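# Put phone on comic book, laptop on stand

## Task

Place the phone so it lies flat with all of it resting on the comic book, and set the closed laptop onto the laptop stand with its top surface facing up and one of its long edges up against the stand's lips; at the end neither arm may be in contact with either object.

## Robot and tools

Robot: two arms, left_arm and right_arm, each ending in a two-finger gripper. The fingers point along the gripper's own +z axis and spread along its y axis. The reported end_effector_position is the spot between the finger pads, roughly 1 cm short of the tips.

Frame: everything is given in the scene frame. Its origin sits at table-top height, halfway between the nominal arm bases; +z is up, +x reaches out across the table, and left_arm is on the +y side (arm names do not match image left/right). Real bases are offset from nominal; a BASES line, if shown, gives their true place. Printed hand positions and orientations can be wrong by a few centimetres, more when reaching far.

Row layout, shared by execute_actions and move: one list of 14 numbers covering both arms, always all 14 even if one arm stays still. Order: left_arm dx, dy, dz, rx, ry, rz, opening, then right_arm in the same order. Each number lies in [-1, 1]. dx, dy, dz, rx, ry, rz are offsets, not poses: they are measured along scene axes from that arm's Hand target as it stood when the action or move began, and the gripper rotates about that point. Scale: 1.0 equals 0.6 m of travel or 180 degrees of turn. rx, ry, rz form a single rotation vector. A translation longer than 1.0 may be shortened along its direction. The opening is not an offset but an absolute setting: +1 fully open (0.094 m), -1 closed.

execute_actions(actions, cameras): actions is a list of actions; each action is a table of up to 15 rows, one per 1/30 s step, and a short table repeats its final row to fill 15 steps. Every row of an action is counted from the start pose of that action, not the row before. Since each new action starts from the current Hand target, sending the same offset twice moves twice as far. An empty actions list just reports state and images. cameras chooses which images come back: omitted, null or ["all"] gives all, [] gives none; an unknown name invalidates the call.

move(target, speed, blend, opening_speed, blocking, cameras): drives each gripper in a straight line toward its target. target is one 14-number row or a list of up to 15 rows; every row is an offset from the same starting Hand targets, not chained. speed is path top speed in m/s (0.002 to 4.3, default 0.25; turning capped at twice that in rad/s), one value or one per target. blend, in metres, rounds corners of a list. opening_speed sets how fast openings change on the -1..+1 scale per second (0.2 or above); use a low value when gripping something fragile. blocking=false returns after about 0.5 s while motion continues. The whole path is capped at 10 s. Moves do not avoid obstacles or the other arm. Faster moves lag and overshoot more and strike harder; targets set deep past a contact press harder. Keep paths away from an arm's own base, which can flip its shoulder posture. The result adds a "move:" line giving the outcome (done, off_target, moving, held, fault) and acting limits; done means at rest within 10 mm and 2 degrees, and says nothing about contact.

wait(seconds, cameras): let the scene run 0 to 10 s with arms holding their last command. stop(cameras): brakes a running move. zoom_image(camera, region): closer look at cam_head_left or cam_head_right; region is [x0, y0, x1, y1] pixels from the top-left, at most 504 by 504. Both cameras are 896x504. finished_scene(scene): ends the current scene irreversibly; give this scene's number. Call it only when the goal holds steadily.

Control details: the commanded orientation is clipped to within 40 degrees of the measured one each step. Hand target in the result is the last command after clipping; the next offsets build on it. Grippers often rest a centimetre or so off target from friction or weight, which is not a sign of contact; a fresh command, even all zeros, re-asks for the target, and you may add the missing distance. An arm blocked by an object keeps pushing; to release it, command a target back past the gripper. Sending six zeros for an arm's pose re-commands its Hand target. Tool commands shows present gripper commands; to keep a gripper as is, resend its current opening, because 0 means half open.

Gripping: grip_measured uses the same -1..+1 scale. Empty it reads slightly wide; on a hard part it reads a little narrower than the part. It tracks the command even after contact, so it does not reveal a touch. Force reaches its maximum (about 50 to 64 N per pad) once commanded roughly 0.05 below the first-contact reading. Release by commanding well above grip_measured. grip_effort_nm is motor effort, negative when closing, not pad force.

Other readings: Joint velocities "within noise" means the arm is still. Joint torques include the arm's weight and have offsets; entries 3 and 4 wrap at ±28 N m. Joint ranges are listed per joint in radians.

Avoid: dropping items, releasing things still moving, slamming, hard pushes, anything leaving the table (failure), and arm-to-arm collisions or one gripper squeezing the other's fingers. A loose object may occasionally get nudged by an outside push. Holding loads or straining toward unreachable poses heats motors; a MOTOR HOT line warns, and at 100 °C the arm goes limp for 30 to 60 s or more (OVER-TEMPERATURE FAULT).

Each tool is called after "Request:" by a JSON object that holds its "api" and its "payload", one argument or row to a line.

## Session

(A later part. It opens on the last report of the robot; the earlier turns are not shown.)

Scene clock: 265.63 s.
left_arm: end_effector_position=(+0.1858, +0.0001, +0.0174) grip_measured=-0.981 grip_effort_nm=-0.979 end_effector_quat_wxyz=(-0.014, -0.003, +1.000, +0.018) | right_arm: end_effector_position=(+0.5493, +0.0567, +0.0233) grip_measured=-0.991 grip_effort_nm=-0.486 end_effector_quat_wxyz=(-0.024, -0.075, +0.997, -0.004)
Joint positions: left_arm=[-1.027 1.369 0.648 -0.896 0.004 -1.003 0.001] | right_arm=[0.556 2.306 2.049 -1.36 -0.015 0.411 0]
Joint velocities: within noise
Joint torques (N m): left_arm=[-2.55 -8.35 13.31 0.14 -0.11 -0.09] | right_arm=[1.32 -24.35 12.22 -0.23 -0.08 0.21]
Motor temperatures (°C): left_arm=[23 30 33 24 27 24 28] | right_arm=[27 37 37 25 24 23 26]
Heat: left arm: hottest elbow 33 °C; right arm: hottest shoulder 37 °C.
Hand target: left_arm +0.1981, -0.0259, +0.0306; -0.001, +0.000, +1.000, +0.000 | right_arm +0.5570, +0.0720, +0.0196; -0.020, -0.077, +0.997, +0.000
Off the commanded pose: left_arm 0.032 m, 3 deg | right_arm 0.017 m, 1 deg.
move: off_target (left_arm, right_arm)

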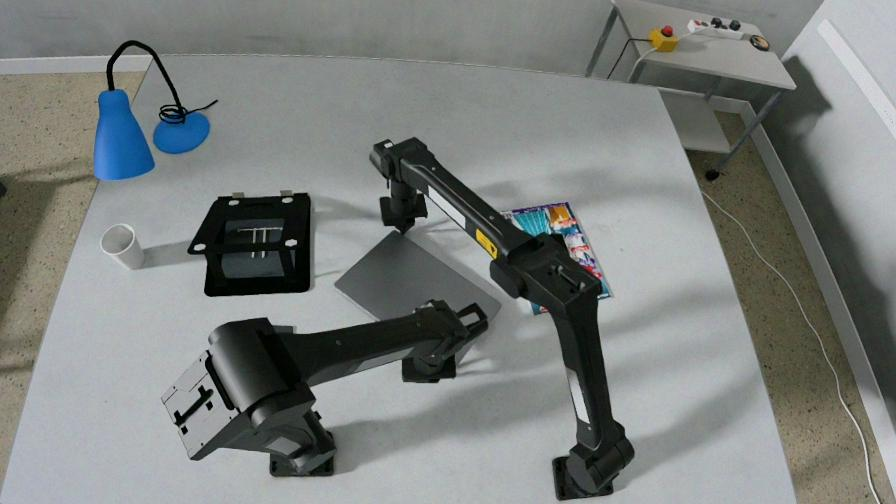

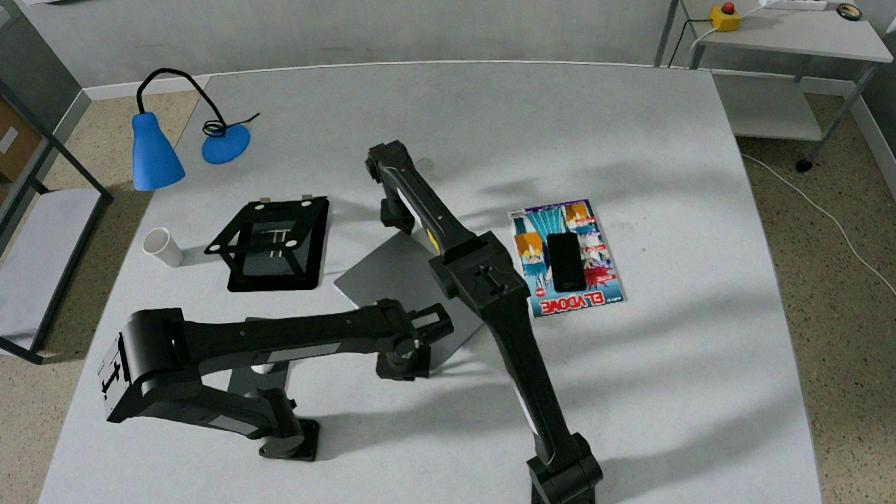

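Request:
{"api": "move", "payload": {
  "target": [
    [-0.02,0.06,0.3,0,0,0,-1,0.03,-0.04,0.3,0,0,0,-1],
    [-0.02,0.5,0.35,0,0,0,-1,-0.2,-0.55,0.35,0,0,0,-1],
    [0.6,0.2,0.35,0,0,0,-1,-0.3,-0.65,0.35,0,0,0,-1],
    [0.68,0.13,0.3,0,0,0,-1,-0.3,-0.65,0.35,0,0,0,-1]
  ],
  "speed": 0.35
}}

Request:
{"api": "zoom_image", "payload": {
  "camera": "cam_head_left",
  "region": [280, 160, 580, 410]
}}

Scene clock: 272.57 s.
left_arm: end_effector_position=(+0.1804, +0.0084, +0.0428) grip_measured=-0.981 grip_effort_nm=-0.984 end_effector_quat_wxyz=(-0.025, -0.003, +0.999, +0.034) | right_arm: end_effector_position=(+0.5547, +0.0540, +0.1349) grip_measured=-0.991 grip_effort_nm=-0.491 end_effector_quat_wxyz=(-0.036, -0.078, +0.996, -0.009)
Joint positions: left_arm=[-1.027 1.314 0.68 -1.021 0.004 -1.003 0.001] | right_arm=[0.548 2.295 2.323 -1.672 -0.016 0.396 0]
Joint velocities: within noise
Joint torques (N m): left_arm=[-1.2 -8.29 7.45 0.66 -0.08 -0.01] | right_arm=[-0.44 -26.81 12.89 -0.31 0.01 0.09]
Motor temperatures (°C): left_arm=[23 29 33 24 27 24 28] | right_arm=[27 38 38 25 24 23 26]
Heat: left arm: hottest elbow 33 °C; right arm: hottest shoulder 38 °C.
Hand target: left_arm +0.1798, +0.0093, +0.0389; -0.025, -0.003, +0.999, +0.035 (not the last commanded pose) | right_arm +0.5699, +0.0541, +0.1500; -0.020, -0.076, +0.997, +0.000 (not the last commanded pose)
Off the commanded pose: left_arm 0.460 m, 5 deg | right_arm 0.423 m, 2 deg.
joint sent to its limit (right arm) — joint 4 (wrist pitch), lower limit.
move: held (left_arm; a check stopped the path), off_target (right_arm; braked when a check withheld steps of left_arm); path passed 0 of 4 targets; limits=held
pose unreachable (left arm): on one or more control steps of this call, first in action 0 (counted from 0), this arm could not follow its commanded pose, so it was not sent that pose on those steps. It may still have moved: this result reports where it is.
cause: moving toward the commanded pose would bring a part of the arm too close to another arm (this arm's wrist (the part past joint 4) and the right arm's forearm (the part past joint 3)).

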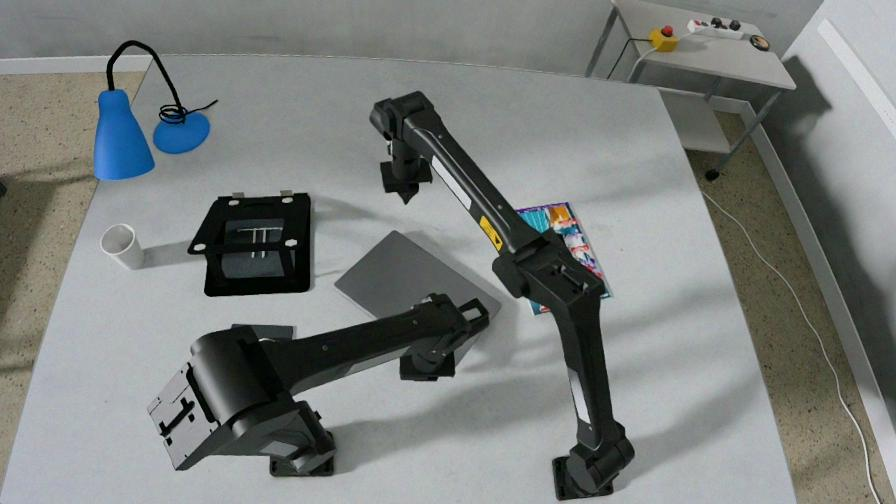

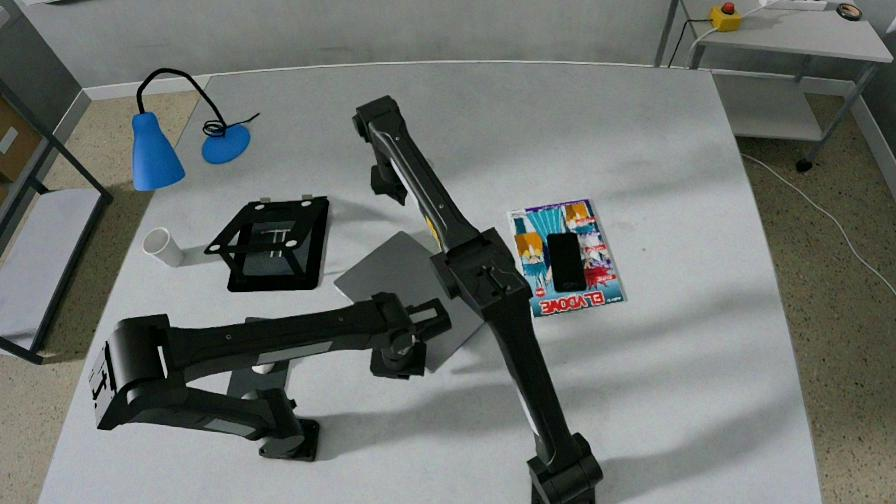

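Scaled by 1.680.

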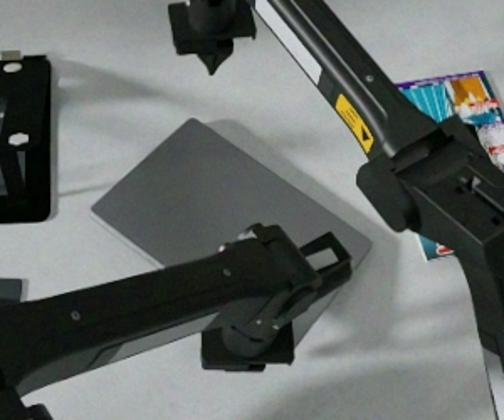

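Request:
{"api": "move", "payload": {
  "target": [
    [0,0,0,0,0,0,-1,-0.05,-0.3,0.15,0,0,0,-1],
    [0,0,0,0,0,0,-1,-0.35,-0.75,0.15,0,0,0,-1]
  ],
  "speed": 0.35,
  "cameras": []
}}

Request:
{"api": "move", "payload": {
  "target": [
    [0,0.15,0.15,0,0,0,-1,0,0,0,0,0,0,-1],
    [0.1,0.5,0.33,0,0,0,-1,0,0,0,0,0,0,-1],
    [0.6,0.25,0.33,0,0,0,-1,0,0,0,0,0,0,-1],
    [0.73,0.1,0.2,0,0,0,-1,0,0,0,0,0,0,-1]
  ],
  "speed": 0.3
}}

Request:
{"api": "zoom_image", "payload": {
  "camera": "cam_head_left",
  "region": [280, 160, 580, 410]
}}

Scene clock: 279.03 s.
left_arm: end_effector_position=(+0.1804, +0.0084, +0.0428) grip_measured=-0.981 grip_effort_nm=-0.984 end_effector_quat_wxyz=(-0.025, -0.003, +0.999, +0.034) | right_arm: end_effector_position=(+0.3628, -0.3936, +0.2413) grip_measured=-0.991 grip_effort_nm=-0.491 end_effector_quat_wxyz=(-0.024, -0.076, +0.997, +0.000)
Joint positions: left_arm=[-1.027 1.314 0.68 -1.021 0.004 -1.003 0.001] | right_arm=[-0.21 1.417 1.343 -1.543 0.014 -0.358 0]
Joint velocities: within noise
Joint torques (N m): left_arm=[-1.32 -8.76 7.72 0.57 -0.08 -0.02] | right_arm=[-0.09 -14.45 7.25 0.43 -0.05 0.18]
Motor temperatures (°C): left_arm=[23 29 33 24 27 24 28] | right_arm=[27 38 38 25 24 23 26]
Heat: left arm: hottest elbow 33 °C; right arm: hottest shoulder 38 °C.
Hand target: left_arm +0.1798, +0.0093, +0.0389; -0.025, -0.003, +0.999, +0.035 | right_arm +0.3599, -0.3958, +0.2400; -0.020, -0.077, +0.997, +0.000
Off the commanded pose: left_arm 0.004 m, 0 deg | right_arm 0.004 m, 0 deg.
move: done
No camera images: "cameras" was empty.

Scene clock: 283.13 s.
left_arm: end_effector_position=(+0.5996, +0.0756, +0.1343) grip_measured=-0.981 grip_effort_nm=-0.984 end_effector_quat_wxyz=(-0.053, +0.002, +0.998, +0.043) | right_arm: end_effector_position=(+0.3629, -0.3936, +0.2413) grip_measured=-0.991 grip_effort_nm=-0.491 end_effector_quat_wxyz=(-0.024, -0.077, +0.997, +0.000)
Joint positions: left_arm=[-0.328 2.02 1.851 -1.528 -0.051 -0.299 0.001] | right_arm=[-0.21 1.417 1.343 -1.542 0.014 -0.358 0]
Joint velocities: within noise
Joint torques (N m): left_arm=[-1.55 -22.24 16.4 -0.47 -0.08 -0.1] | right_arm=[-0.03 -14.45 7.28 0.42 -0.05 0.09]
Motor temperatures (°C): left_arm=[23 29 34 24 27 24 28] | right_arm=[27 38 37 25 24 23 26]
Heat: left arm: hottest elbow 34 °C; right arm: hottest shoulder 38 °C.
Hand target: left_arm +0.6178, +0.0695, +0.1588; -0.025, -0.003, +0.999, +0.035 | right_arm +0.3600, -0.3958, +0.2400; -0.020, -0.077, +0.997, +0.000
Off the commanded pose: left_arm 0.031 m, 3 deg | right_arm 0.004 m, 0 deg.
move: off_target (left_arm)

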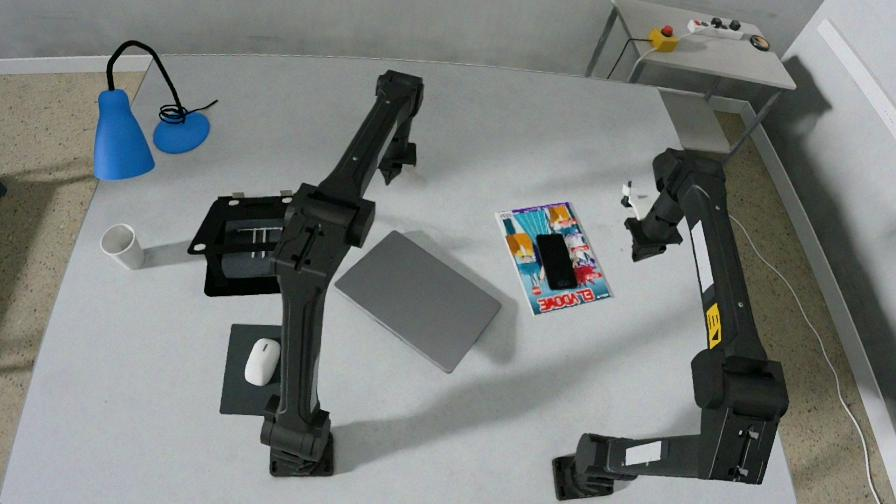

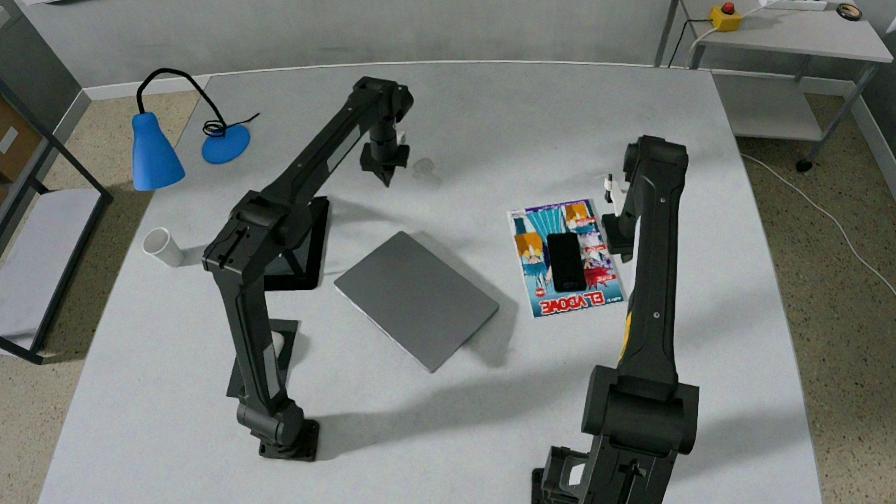

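Scaled by 1.680.

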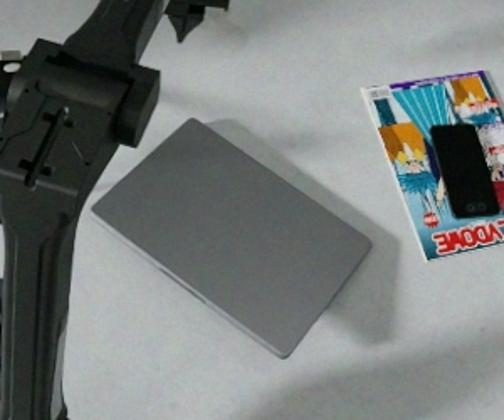

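Request:
{"api": "move", "payload": {
  "target": [
    [0.02,-0.03,-0.22,0,0,0,-1,0,0,0,0,0,0,-1],
    [-0.1,-0.03,-0.225,0,0,0,-1,0,0,0,0,0,0,-1],
    [-0.25,-0.01,-0.225,0,0,0,-1,0,0,0,0,0,0,-1]
  ],
  "speed": 0.15
}}

Request:
{"api": "zoom_image", "payload": {
  "camera": "cam_head_left",
  "region": [280, 160, 580, 410]
}}

Scene clock: 290.77 s.
left_arm: end_effector_position=(+0.4810, +0.0662, +0.0233) grip_measured=-0.981 grip_effort_nm=-0.979 end_effector_quat_wxyz=(-0.018, -0.005, +0.999, +0.035) | right_arm: end_effector_position=(+0.3629, -0.3936, +0.2413) grip_measured=-0.991 grip_effort_nm=-0.486 end_effector_quat_wxyz=(-0.024, -0.077, +0.997, +0.000)
Joint positions: left_arm=[-0.419 1.82 1.231 -1.042 -0.051 -0.402 0.001] | right_arm=[-0.21 1.417 1.343 -1.542 0.014 -0.358 0]
Joint velocities: within noise
Joint torques (N m): left_arm=[-2.2 -19.55 6.28 -0.05 0.15 -0.11] | right_arm=[-0.03 -14.45 7.25 0.4 -0.05 0.09]
Motor temperatures (°C): left_arm=[23 29 35 24 27 24 28] | right_arm=[27 38 37 25 24 23 26]
Heat: left arm: hottest elbow 35 °C; right arm: hottest shoulder 38 °C.
Hand target: left_arm +0.4677, +0.0634, +0.0237; -0.025, -0.003, +0.999, +0.035 | right_arm +0.3600, -0.3958, +0.2400; -0.020, -0.077, +0.997, +0.000
Off the commanded pose: left_arm 0.014 m, 1 deg | right_arm 0.004 m, 0 deg.
move: off_target (left_arm)

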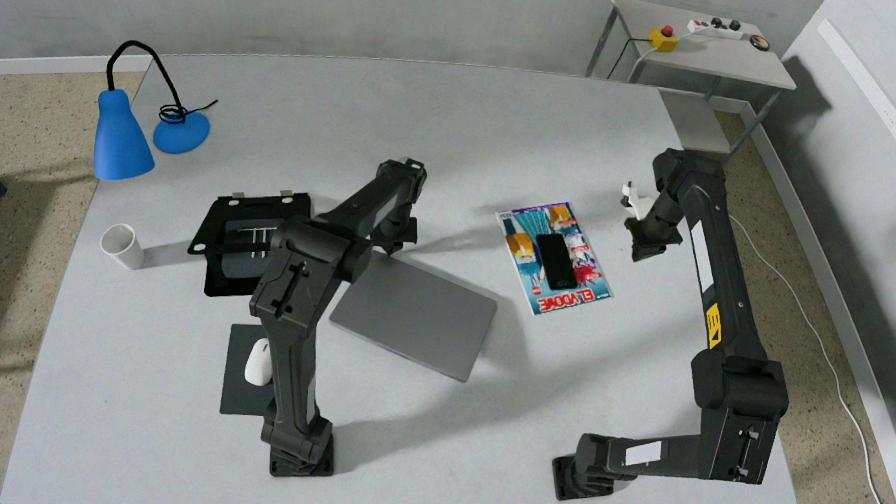

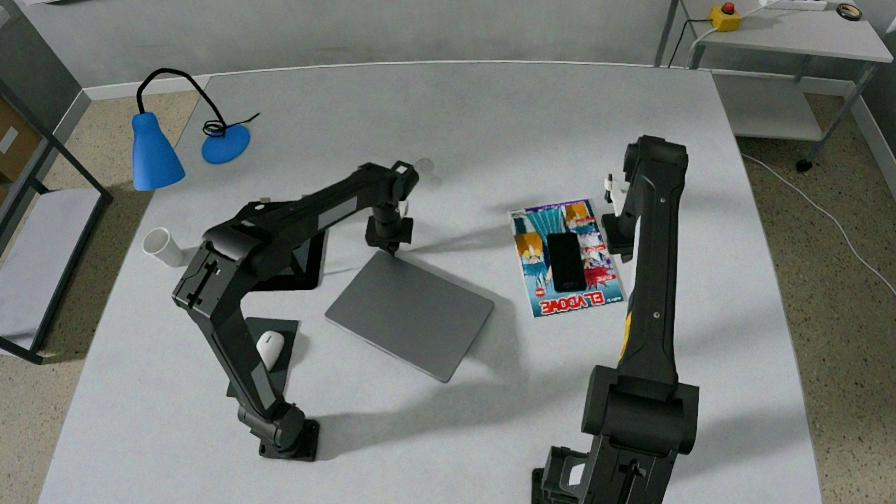

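Scaled by 1.680.

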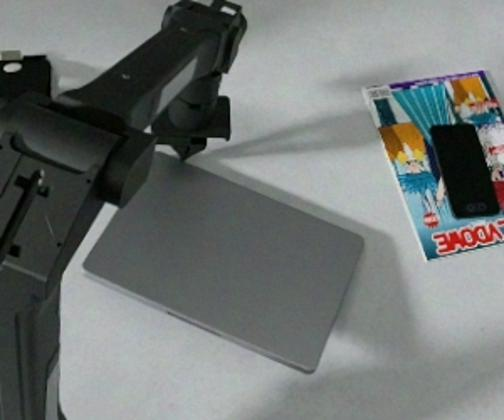

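Request:
{"api": "move", "payload": {
  "target": [-0.2,0.05,0,0,0,0,-1,0.3,0.25,-0.1,0,0,0,-1],
  "speed": 0.15
}}

Request:
{"api": "zoom_image", "payload": {
  "camera": "cam_head_left",
  "region": [280, 180, 580, 430]
}}

Scene clock: 295.13 s.
left_arm: end_effector_position=(+0.3745, +0.0908, +0.0420) grip_measured=-0.981 grip_effort_nm=-0.979 end_effector_quat_wxyz=(+0.007, -0.009, +1.000, +0.024) | right_arm: end_effector_position=(+0.5227, -0.2515, +0.1727) grip_measured=-0.991 grip_effort_nm=-0.491 end_effector_quat_wxyz=(-0.031, -0.077, +0.997, +0.000)
Joint positions: left_arm=[-0.466 1.516 0.887 -0.95 -0.048 -0.455 0.001] | right_arm=[0.1 1.852 1.701 -1.482 -0.001 -0.049 0]
Joint velocities: within noise
Joint torques (N m): left_arm=[-3.66 -11.46 4.38 -0.06 0.23 -0.03] | right_arm=[0.91 -18.9 12.52 -0.46 0.03 0.2]
Motor temperatures (°C): left_arm=[23 29 34 24 27 24 28] | right_arm=[27 37 37 25 24 23 26]
Heat: left arm: hottest elbow 34 °C; right arm: hottest shoulder 37 °C.
Hand target: left_arm +0.3478, +0.0935, +0.0237; -0.025, -0.003, +0.999, +0.035 | right_arm +0.5400, -0.2458, +0.1799; -0.020, -0.077, +0.997, +0.000
Off the commanded pose: left_arm 0.032 m, 4 deg | right_arm 0.020 m, 1 deg.
move: off_target (left_arm, right_arm)

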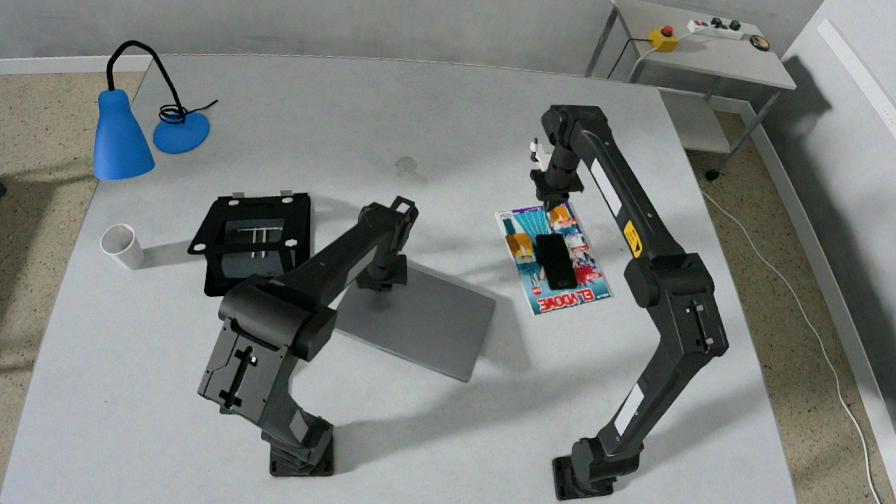

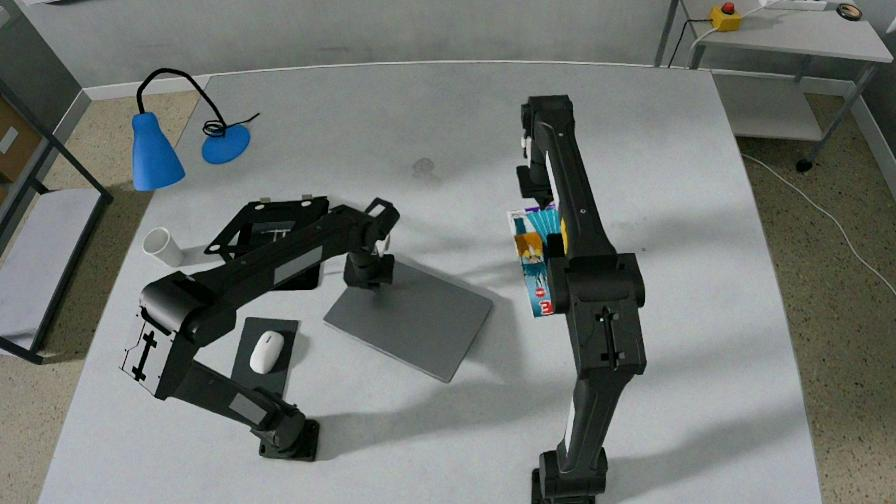

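Scaled by 1.680.

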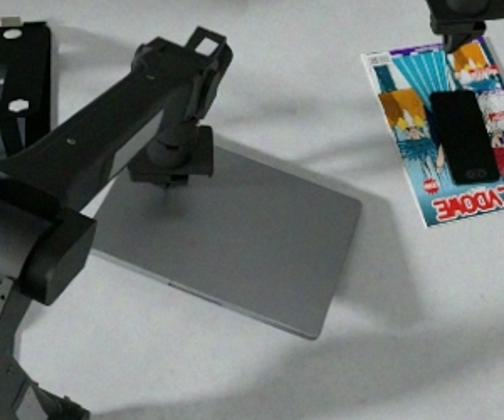

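Request:
{"api": "move", "payload": {
  "target": [
    [0,0,0.13,0,0,0,-1,0,0,0,0,0,0,-1],
    [0.33,-0.04,0.13,0,0,0,-1,0,0,0,0,0,0,-1],
    [0.33,-0.04,-0.028,0,0,0,-1,-0.03,0.05,-0.15,0,0,0,-1]
  ],
  "speed": 0.2
}}

Request:
{"api": "zoom_image", "payload": {
  "camera": "cam_head_left",
  "region": [280, 180, 580, 430]
}}

Scene clock: 300.80 s.
left_arm: end_effector_position=(+0.5448, +0.0627, +0.0136) grip_measured=-0.981 grip_effort_nm=-0.979 end_effector_quat_wxyz=(-0.023, -0.001, +0.999, +0.034) | right_arm: end_effector_position=(+0.5231, -0.2196, +0.1035) grip_measured=-0.991 grip_effort_nm=-0.491 end_effector_quat_wxyz=(-0.012, -0.077, +0.997, +0.000)
Joint positions: left_arm=[-0.38 1.971 1.438 -1.104 -0.048 -0.355 0.001] | right_arm=[0.156 1.883 1.561 -1.273 -0.002 0.007 0]
Joint velocities: within noise
Joint torques (N m): left_arm=[-0.32 -19.43 8.18 0.69 -0.16 0.04] | right_arm=[0.85 -18.49 7.32 0.47 -0.02 0.23]
Motor temperatures (°C): left_arm=[23 29 34 24 27 24 28] | right_arm=[27 38 37 25 24 23 26]
Heat: left arm: hottest elbow 34 °C; right arm: hottest shoulder 38 °C.
Hand target: left_arm +0.5458, +0.0695, +0.0068; -0.025, -0.003, +0.999, +0.035 | right_arm +0.5220, -0.2158, +0.0898; -0.020, -0.077, +0.997, +0.000
Off the commanded pose: left_arm 0.010 m, 0 deg | right_arm 0.014 m, 1 deg.
move: off_target (right_arm)

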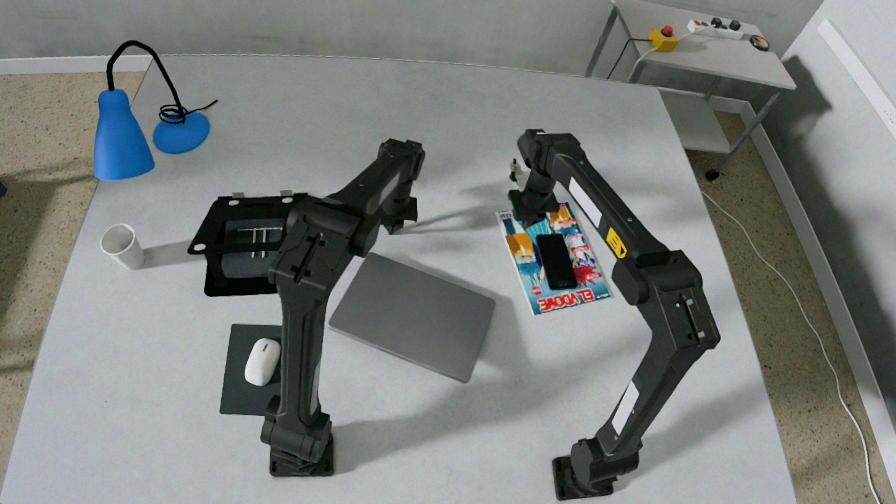

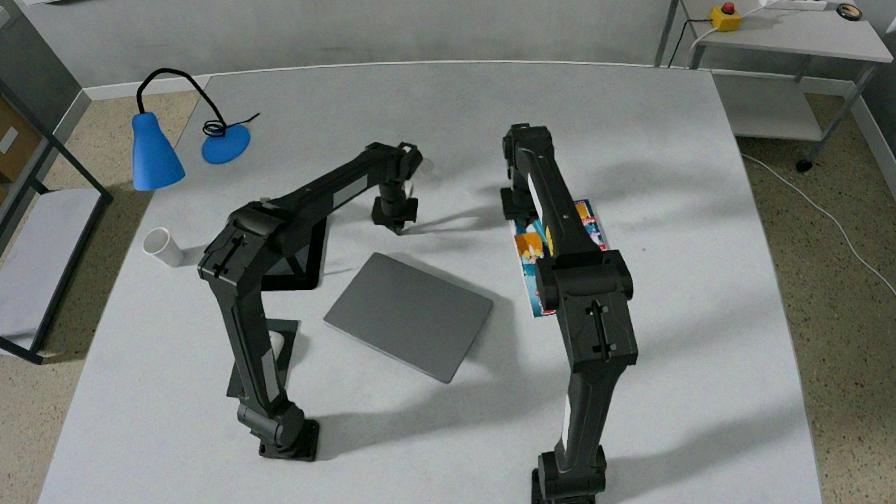

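Scaled by 1.680.

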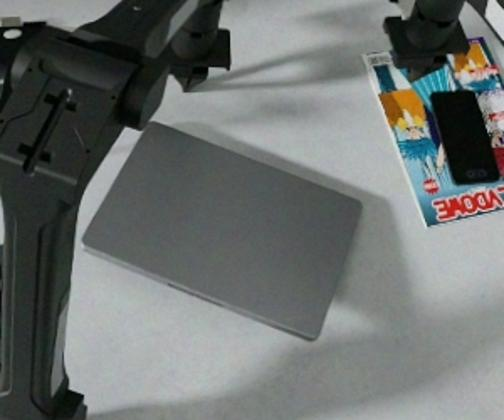

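Request:
{"api": "move", "payload": {
  "target": [-0.32,0.0,-0.002,0,0,0,-1,0,0,0,0,0,0,-1],
  "speed": 0.12
}}

Request:
{"api": "zoom_image", "payload": {
  "camera": "cam_head_left",
  "region": [280, 180, 580, 430]
}}

Scene clock: 305.93 s.
left_arm: end_effector_position=(+0.3708, +0.0748, +0.0106) grip_measured=-0.981 grip_effort_nm=-0.979 end_effector_quat_wxyz=(-0.014, -0.011, +0.999, +0.036) | right_arm: end_effector_position=(+0.5231, -0.2196, +0.1035) grip_measured=-0.991 grip_effort_nm=-0.496 end_effector_quat_wxyz=(-0.012, -0.077, +0.997, +0.000)
Joint positions: left_arm=[-0.509 1.612 0.897 -0.915 -0.049 -0.504 0.001] | right_arm=[0.156 1.883 1.561 -1.273 -0.002 0.008 0]
Joint velocities: within noise
Joint torques (N m): left_arm=[-4.07 -14.39 5.56 0.2 0.42 -0.04] | right_arm=[0.91 -19.72 7.3 0.44 -0.02 0.22]
Motor temperatures (°C): left_arm=[23 29 33 24 27 24 28] | right_arm=[27 37 37 25 24 23 26]
Heat: left arm: hottest elbow 33 °C; right arm: hottest shoulder 37 °C.
Hand target: left_arm +0.3538, +0.0694, +0.0057; -0.025, -0.003, +0.999, +0.035 | right_arm +0.5220, -0.2158, +0.0898; -0.020, -0.077, +0.997, +0.000
Off the commanded pose: left_arm 0.019 m, 2 deg | right_arm 0.014 m, 1 deg.
move: off_target (left_arm, right_arm)

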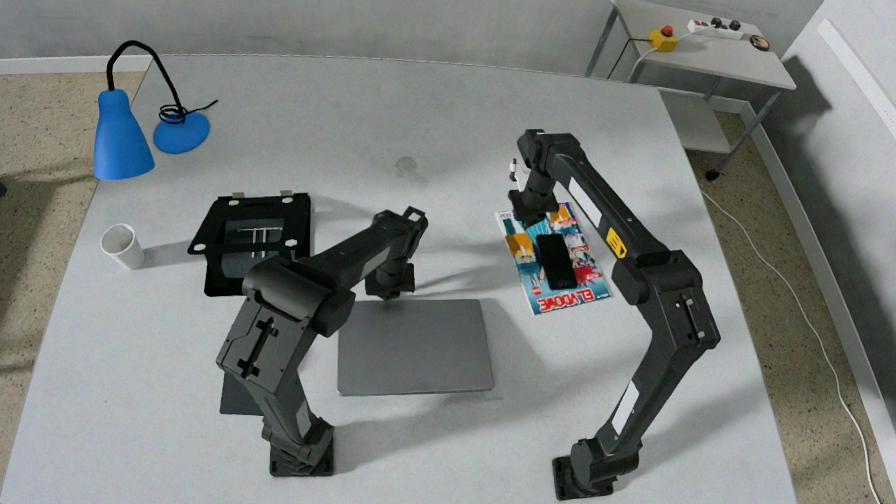

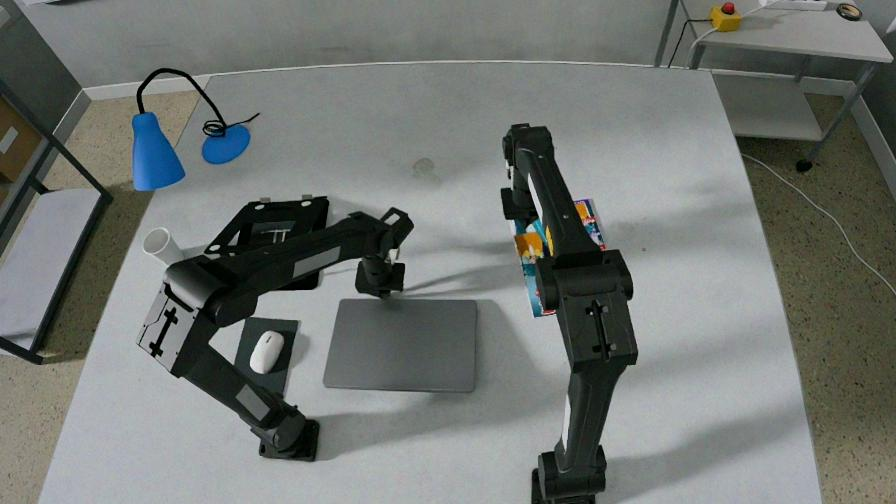

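Scaled by 1.680.

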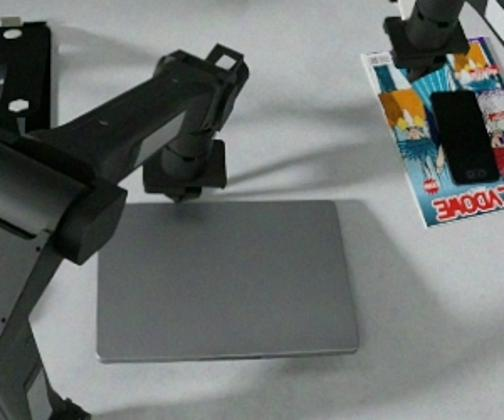

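Request:
{"api": "move", "payload": {
  "target": [
    [0.08,0,0.1,0,0,0,-1,0,0,0.25,0,0,0,-1],
    [0.1,0.1,0.45,0,0,0.1,-1,-0.1,-0.2,0.25,0,0,0,-1],
    [0.152,0.617,0.43,0,0,0.5,1,-0.3,-0.38,0.25,0,0,0,-1]
  ],
  "speed": 0.3
}}

Request:
{"api": "zoom_image", "payload": {
  "camera": "cam_head_left",
  "region": [160, 150, 360, 310]
}}

Request:
{"api": "zoom_image", "payload": {
  "camera": "cam_head_right",
  "region": [160, 150, 360, 310]
}}

Scene clock: 324.33 s.
left_arm: end_effector_position=(+0.4292, +0.4292, +0.2436) grip_measured=+0.997 grip_effort_nm=0.129 end_effector_quat_wxyz=(+0.066, +0.702, -0.709, -0.016) | right_arm: end_effector_position=(+0.3463, -0.4405, +0.2389) grip_measured=-0.991 grip_effort_nm=-0.491 end_effector_quat_wxyz=(-0.026, -0.078, +0.997, +0.003)
Joint positions: left_arm=[0.415 1.577 1.52 -1.65 0.013 -1.117 0.094] | right_arm=[-0.334 1.412 1.331 -1.54 0.016 -0.485 0]
Joint velocities: within noise
Joint torques (N m): left_arm=[-1.03 -14.62 16.57 -0.21 0.03 -0.11] | right_arm=[-0.32 -14.86 7.25 0.4 0.04 0.08]
Motor temperatures (°C): left_arm=[23 29 33 24 27 24 28] | right_arm=[27 37 36 25 24 23 26]
Heat: left arm: hottest elbow 33 °C; right arm: hottest shoulder 37 °C.
Hand target: left_arm +0.4450, +0.4396, +0.2638; +0.043, +0.708, -0.704, -0.007 | right_arm +0.3419, -0.4439, +0.2398; -0.020, -0.077, +0.997, +0.000
Off the commanded pose: left_arm 0.028 m, 3 deg | right_arm 0.005 m, 1 deg.
move: off_target (left_arm); target 3's new opening was sent with left_arm's hand 0.028 m and 3 deg from that target

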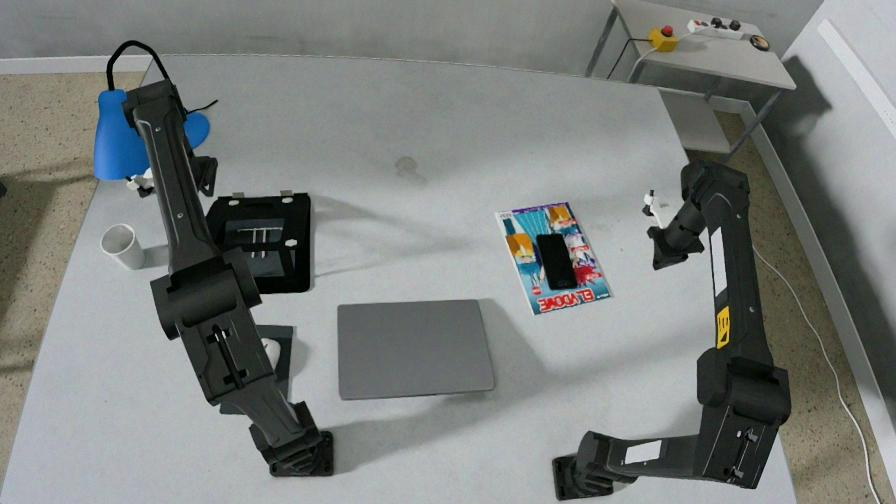

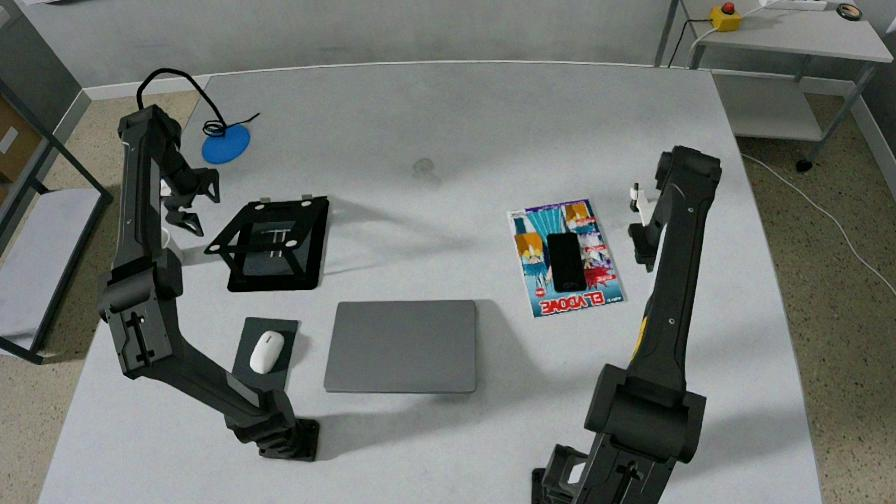

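Scaled by 2.520.

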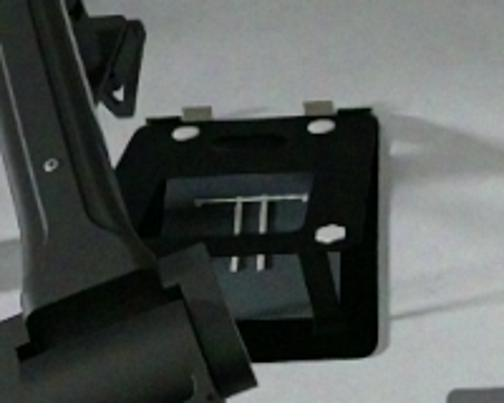

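Scaled by 2.520.

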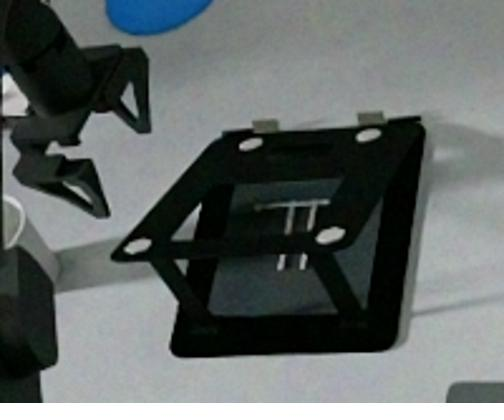

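Request:
{"api": "move", "payload": {
  "target": [0,-0.1,-0.13,0,0,0,1,0,0,0,0,0,0,-1],
  "speed": 0.2
}}

Request:
{"api": "zoom_image", "payload": {
  "camera": "cam_head_left",
  "region": [160, 150, 360, 310]
}}

Request:
{"api": "zoom_image", "payload": {
  "camera": "cam_head_right",
  "region": [160, 150, 360, 310]
}}

Scene clock: 330.10 s.
left_arm: end_effector_position=(+0.4454, +0.3838, +0.1810) grip_measured=+0.998 grip_effort_nm=0.134 end_effector_quat_wxyz=(+0.052, +0.708, -0.704, -0.011) | right_arm: end_effector_position=(+0.3464, -0.4406, +0.2389) grip_measured=-0.991 grip_effort_nm=-0.486 end_effector_quat_wxyz=(-0.026, -0.078, +0.997, +0.003)
Joint positions: left_arm=[0.31 1.574 1.353 -1.454 0.025 -1.236 0.094] | right_arm=[-0.334 1.412 1.331 -1.54 0.016 -0.485 0]
Joint velocities: within noise
Joint torques (N m): left_arm=[-3.37 -16.62 8.8 0.8 -0.08 0.01] | right_arm=[-0.21 -14.8 7.25 0.39 0.04 0.09]
Motor temperatures (°C): left_arm=[23 29 34 24 27 24 28] | right_arm=[27 37 36 25 24 23 26]
Heat: left arm: hottest elbow 34 °C; right arm: hottest shoulder 37 °C.
Hand target: left_arm +0.4450, +0.3796, +0.1858; +0.043, +0.708, -0.704, -0.007 | right_arm +0.3420, -0.4439, +0.2398; -0.020, -0.077, +0.997, +0.000
Off the commanded pose: left_arm 0.006 m, 1 deg | right_arm 0.006 m, 1 deg.
move: done

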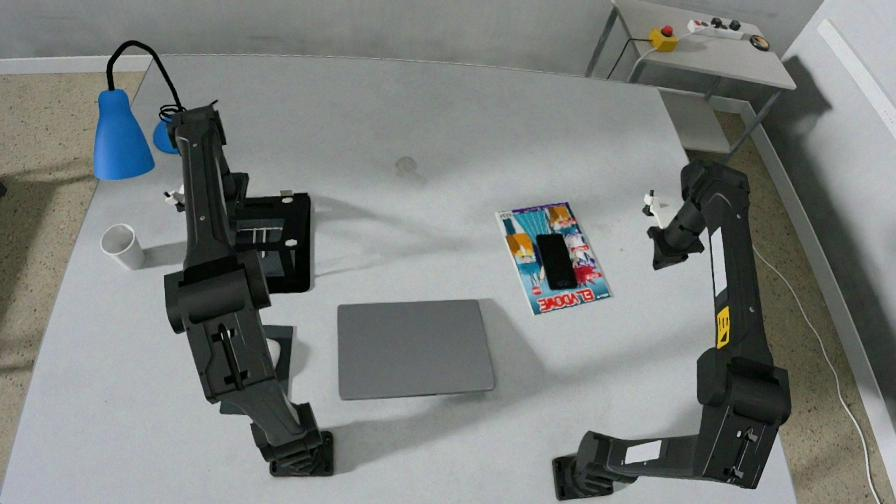

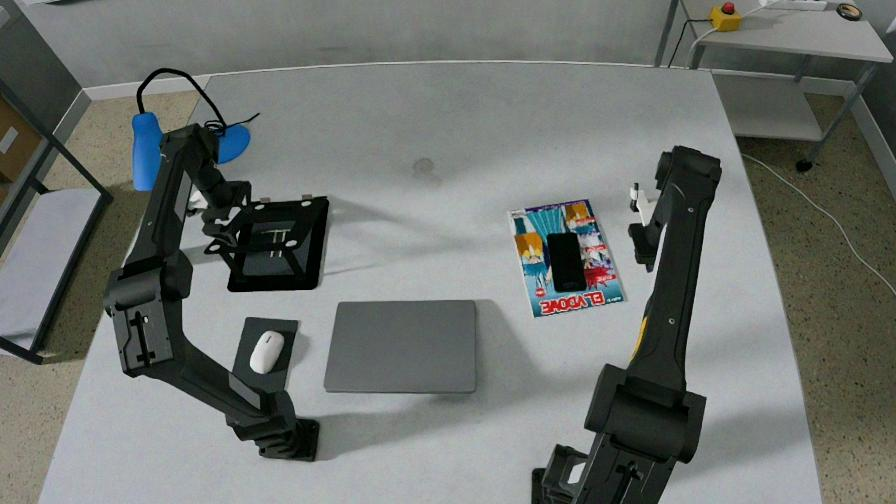

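Scaled by 2.520.

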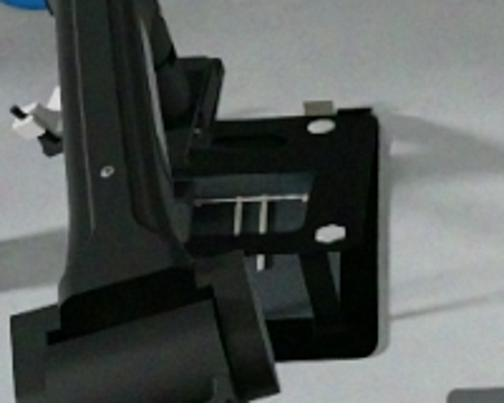

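Scaled by 2.520.

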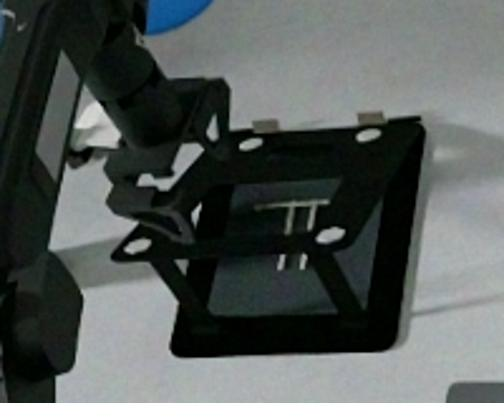

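Request:
{"api": "move", "payload": {
  "target": [-0.015,0,-0.12,0,0,0,1,0,0,0,0,0,0,-1],
  "speed": 0.1
}}

Request:
{"api": "zoom_image", "payload": {
  "camera": "cam_head_right",
  "region": [160, 150, 360, 310]
}}

Scene clock: 333.77 s.
left_arm: end_effector_position=(+0.4366, +0.3807, +0.1212) grip_measured=+0.998 grip_effort_nm=0.129 end_effector_quat_wxyz=(+0.039, +0.709, -0.705, -0.005) | right_arm: end_effector_position=(+0.3464, -0.4406, +0.2389) grip_measured=-0.991 grip_effort_nm=-0.491 end_effector_quat_wxyz=(-0.026, -0.078, +0.997, +0.003)
Joint positions: left_arm=[0.31 1.578 1.197 -1.264 0.025 -1.237 0.094] | right_arm=[-0.334 1.412 1.331 -1.54 0.016 -0.485 0]
Joint velocities: within noise
Joint torques (N m): left_arm=[-1.79 -14.27 8.64 0.36 -0.09 0.01] | right_arm=[-0.26 -14.86 7.23 0.42 0.05 0.08]
Motor temperatures (°C): left_arm=[23 29 34 24 27 24 28] | right_arm=[27 36 36 25 24 23 26]
Heat: left arm: hottest elbow 34 °C; right arm: hottest shoulder 36 °C.
Hand target: left_arm +0.4361, +0.3796, +0.1137; +0.043, +0.708, -0.704, -0.007 | right_arm +0.3420, -0.4439, +0.2398; -0.020, -0.076, +0.997, +0.000
Off the commanded pose: left_arm 0.008 m, 0 deg | right_arm 0.006 m, 1 deg.
move: done

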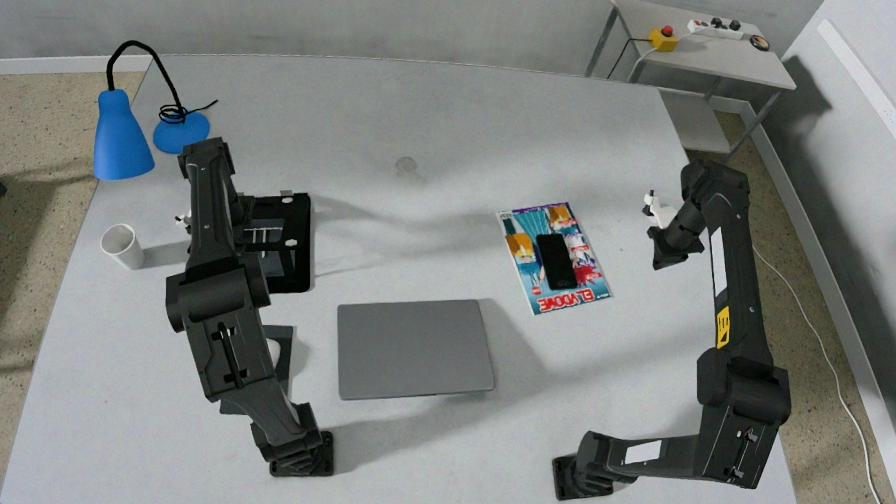

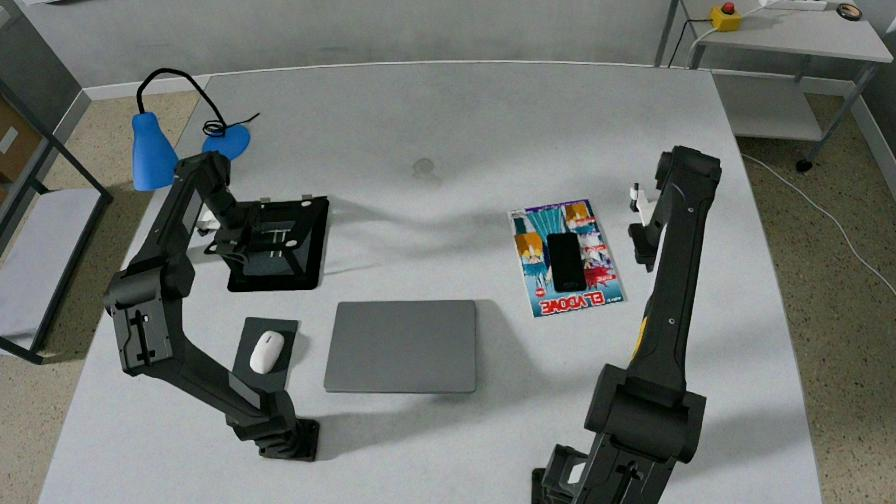

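Scaled by 2.520.

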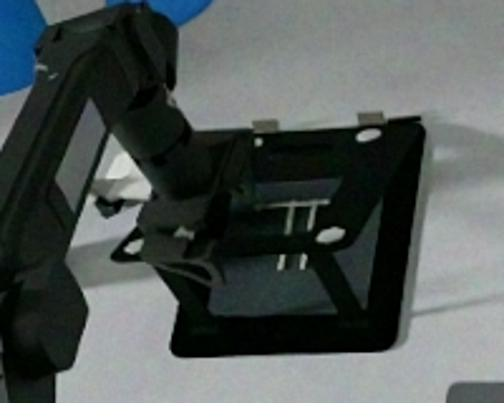

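Request:
{"api": "move", "payload": {
  "target": [0,0,-0.02,0,0,0,-0.95,0,0,0,0,0,0,-1],
  "opening_speed": 0.5
}}

Request:
{"api": "zoom_image", "payload": {
  "camera": "cam_head_right",
  "region": [160, 150, 360, 310]
}}

Scene clock: 340.17 s.
left_arm: end_effector_position=(+0.4342, +0.3807, +0.1071) grip_measured=-0.363 grip_effort_nm=-1.009 end_effector_quat_wxyz=(+0.041, +0.719, -0.694, -0.009) | right_arm: end_effector_position=(+0.3464, -0.4406, +0.2389) grip_measured=-0.991 grip_effort_nm=-0.491 end_effector_quat_wxyz=(-0.026, -0.078, +0.997, +0.003)
Joint positions: left_arm=[0.31 1.592 1.172 -1.233 0.021 -1.266 0.03] | right_arm=[-0.334 1.412 1.331 -1.54 0.016 -0.485 0]
Joint velocities: within noise
Joint torques (N m): left_arm=[-1.61 -13.57 9.2 0.65 0.09 0.25] | right_arm=[-0.32 -14.86 7.23 0.4 0.05 0.09]
Motor temperatures (°C): left_arm=[23 29 34 24 27 24 28] | right_arm=[27 36 36 25 24 23 26]
Heat: left arm: hottest elbow 34 °C; right arm: hottest shoulder 36 °C.
Hand target: left_arm +0.4361, +0.3796, +0.1018; +0.042, +0.708, -0.704, -0.007 | right_arm +0.3420, -0.4439, +0.2398; -0.020, -0.076, +0.997, +0.000
Off the commanded pose: left_arm 0.006 m, 2 deg | right_arm 0.006 m, 1 deg.
move: done

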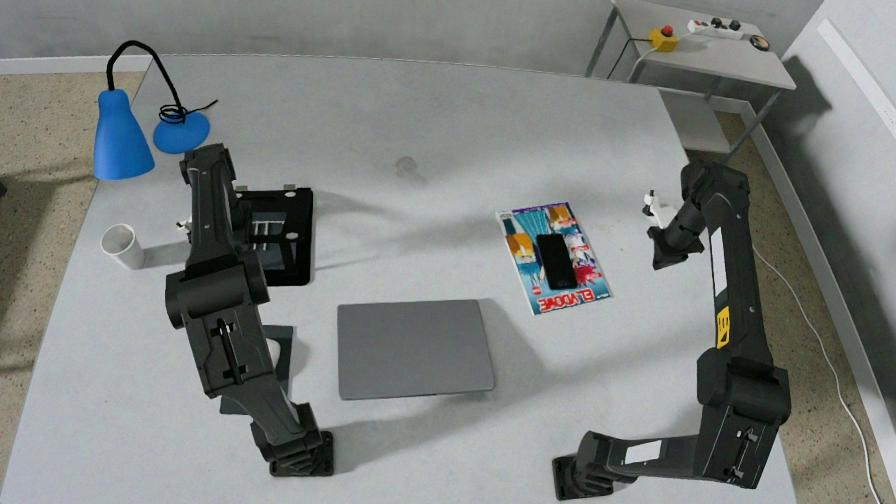

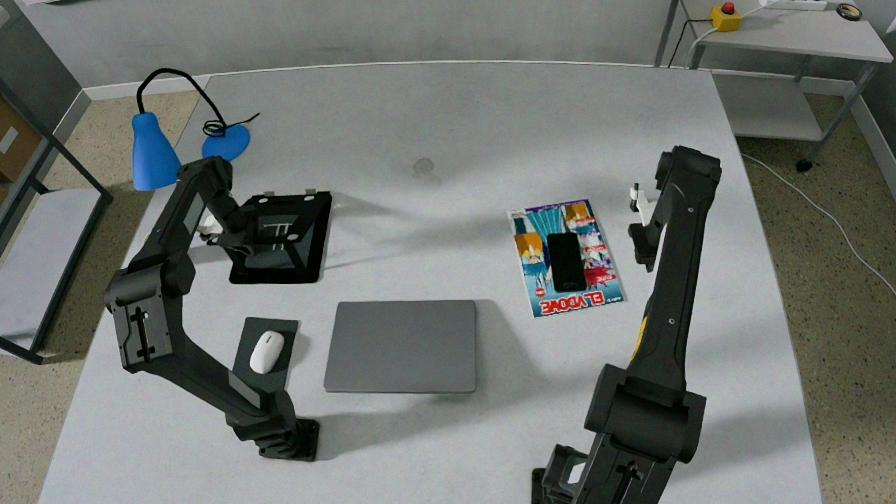

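Scaled by 2.520.

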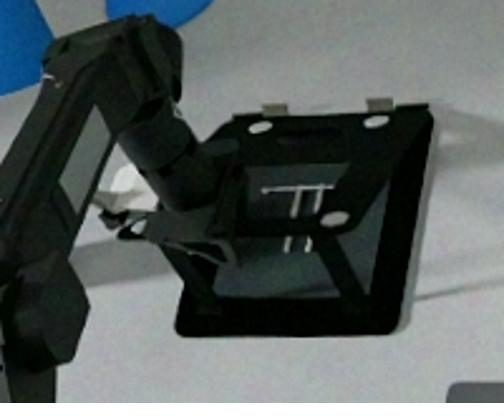

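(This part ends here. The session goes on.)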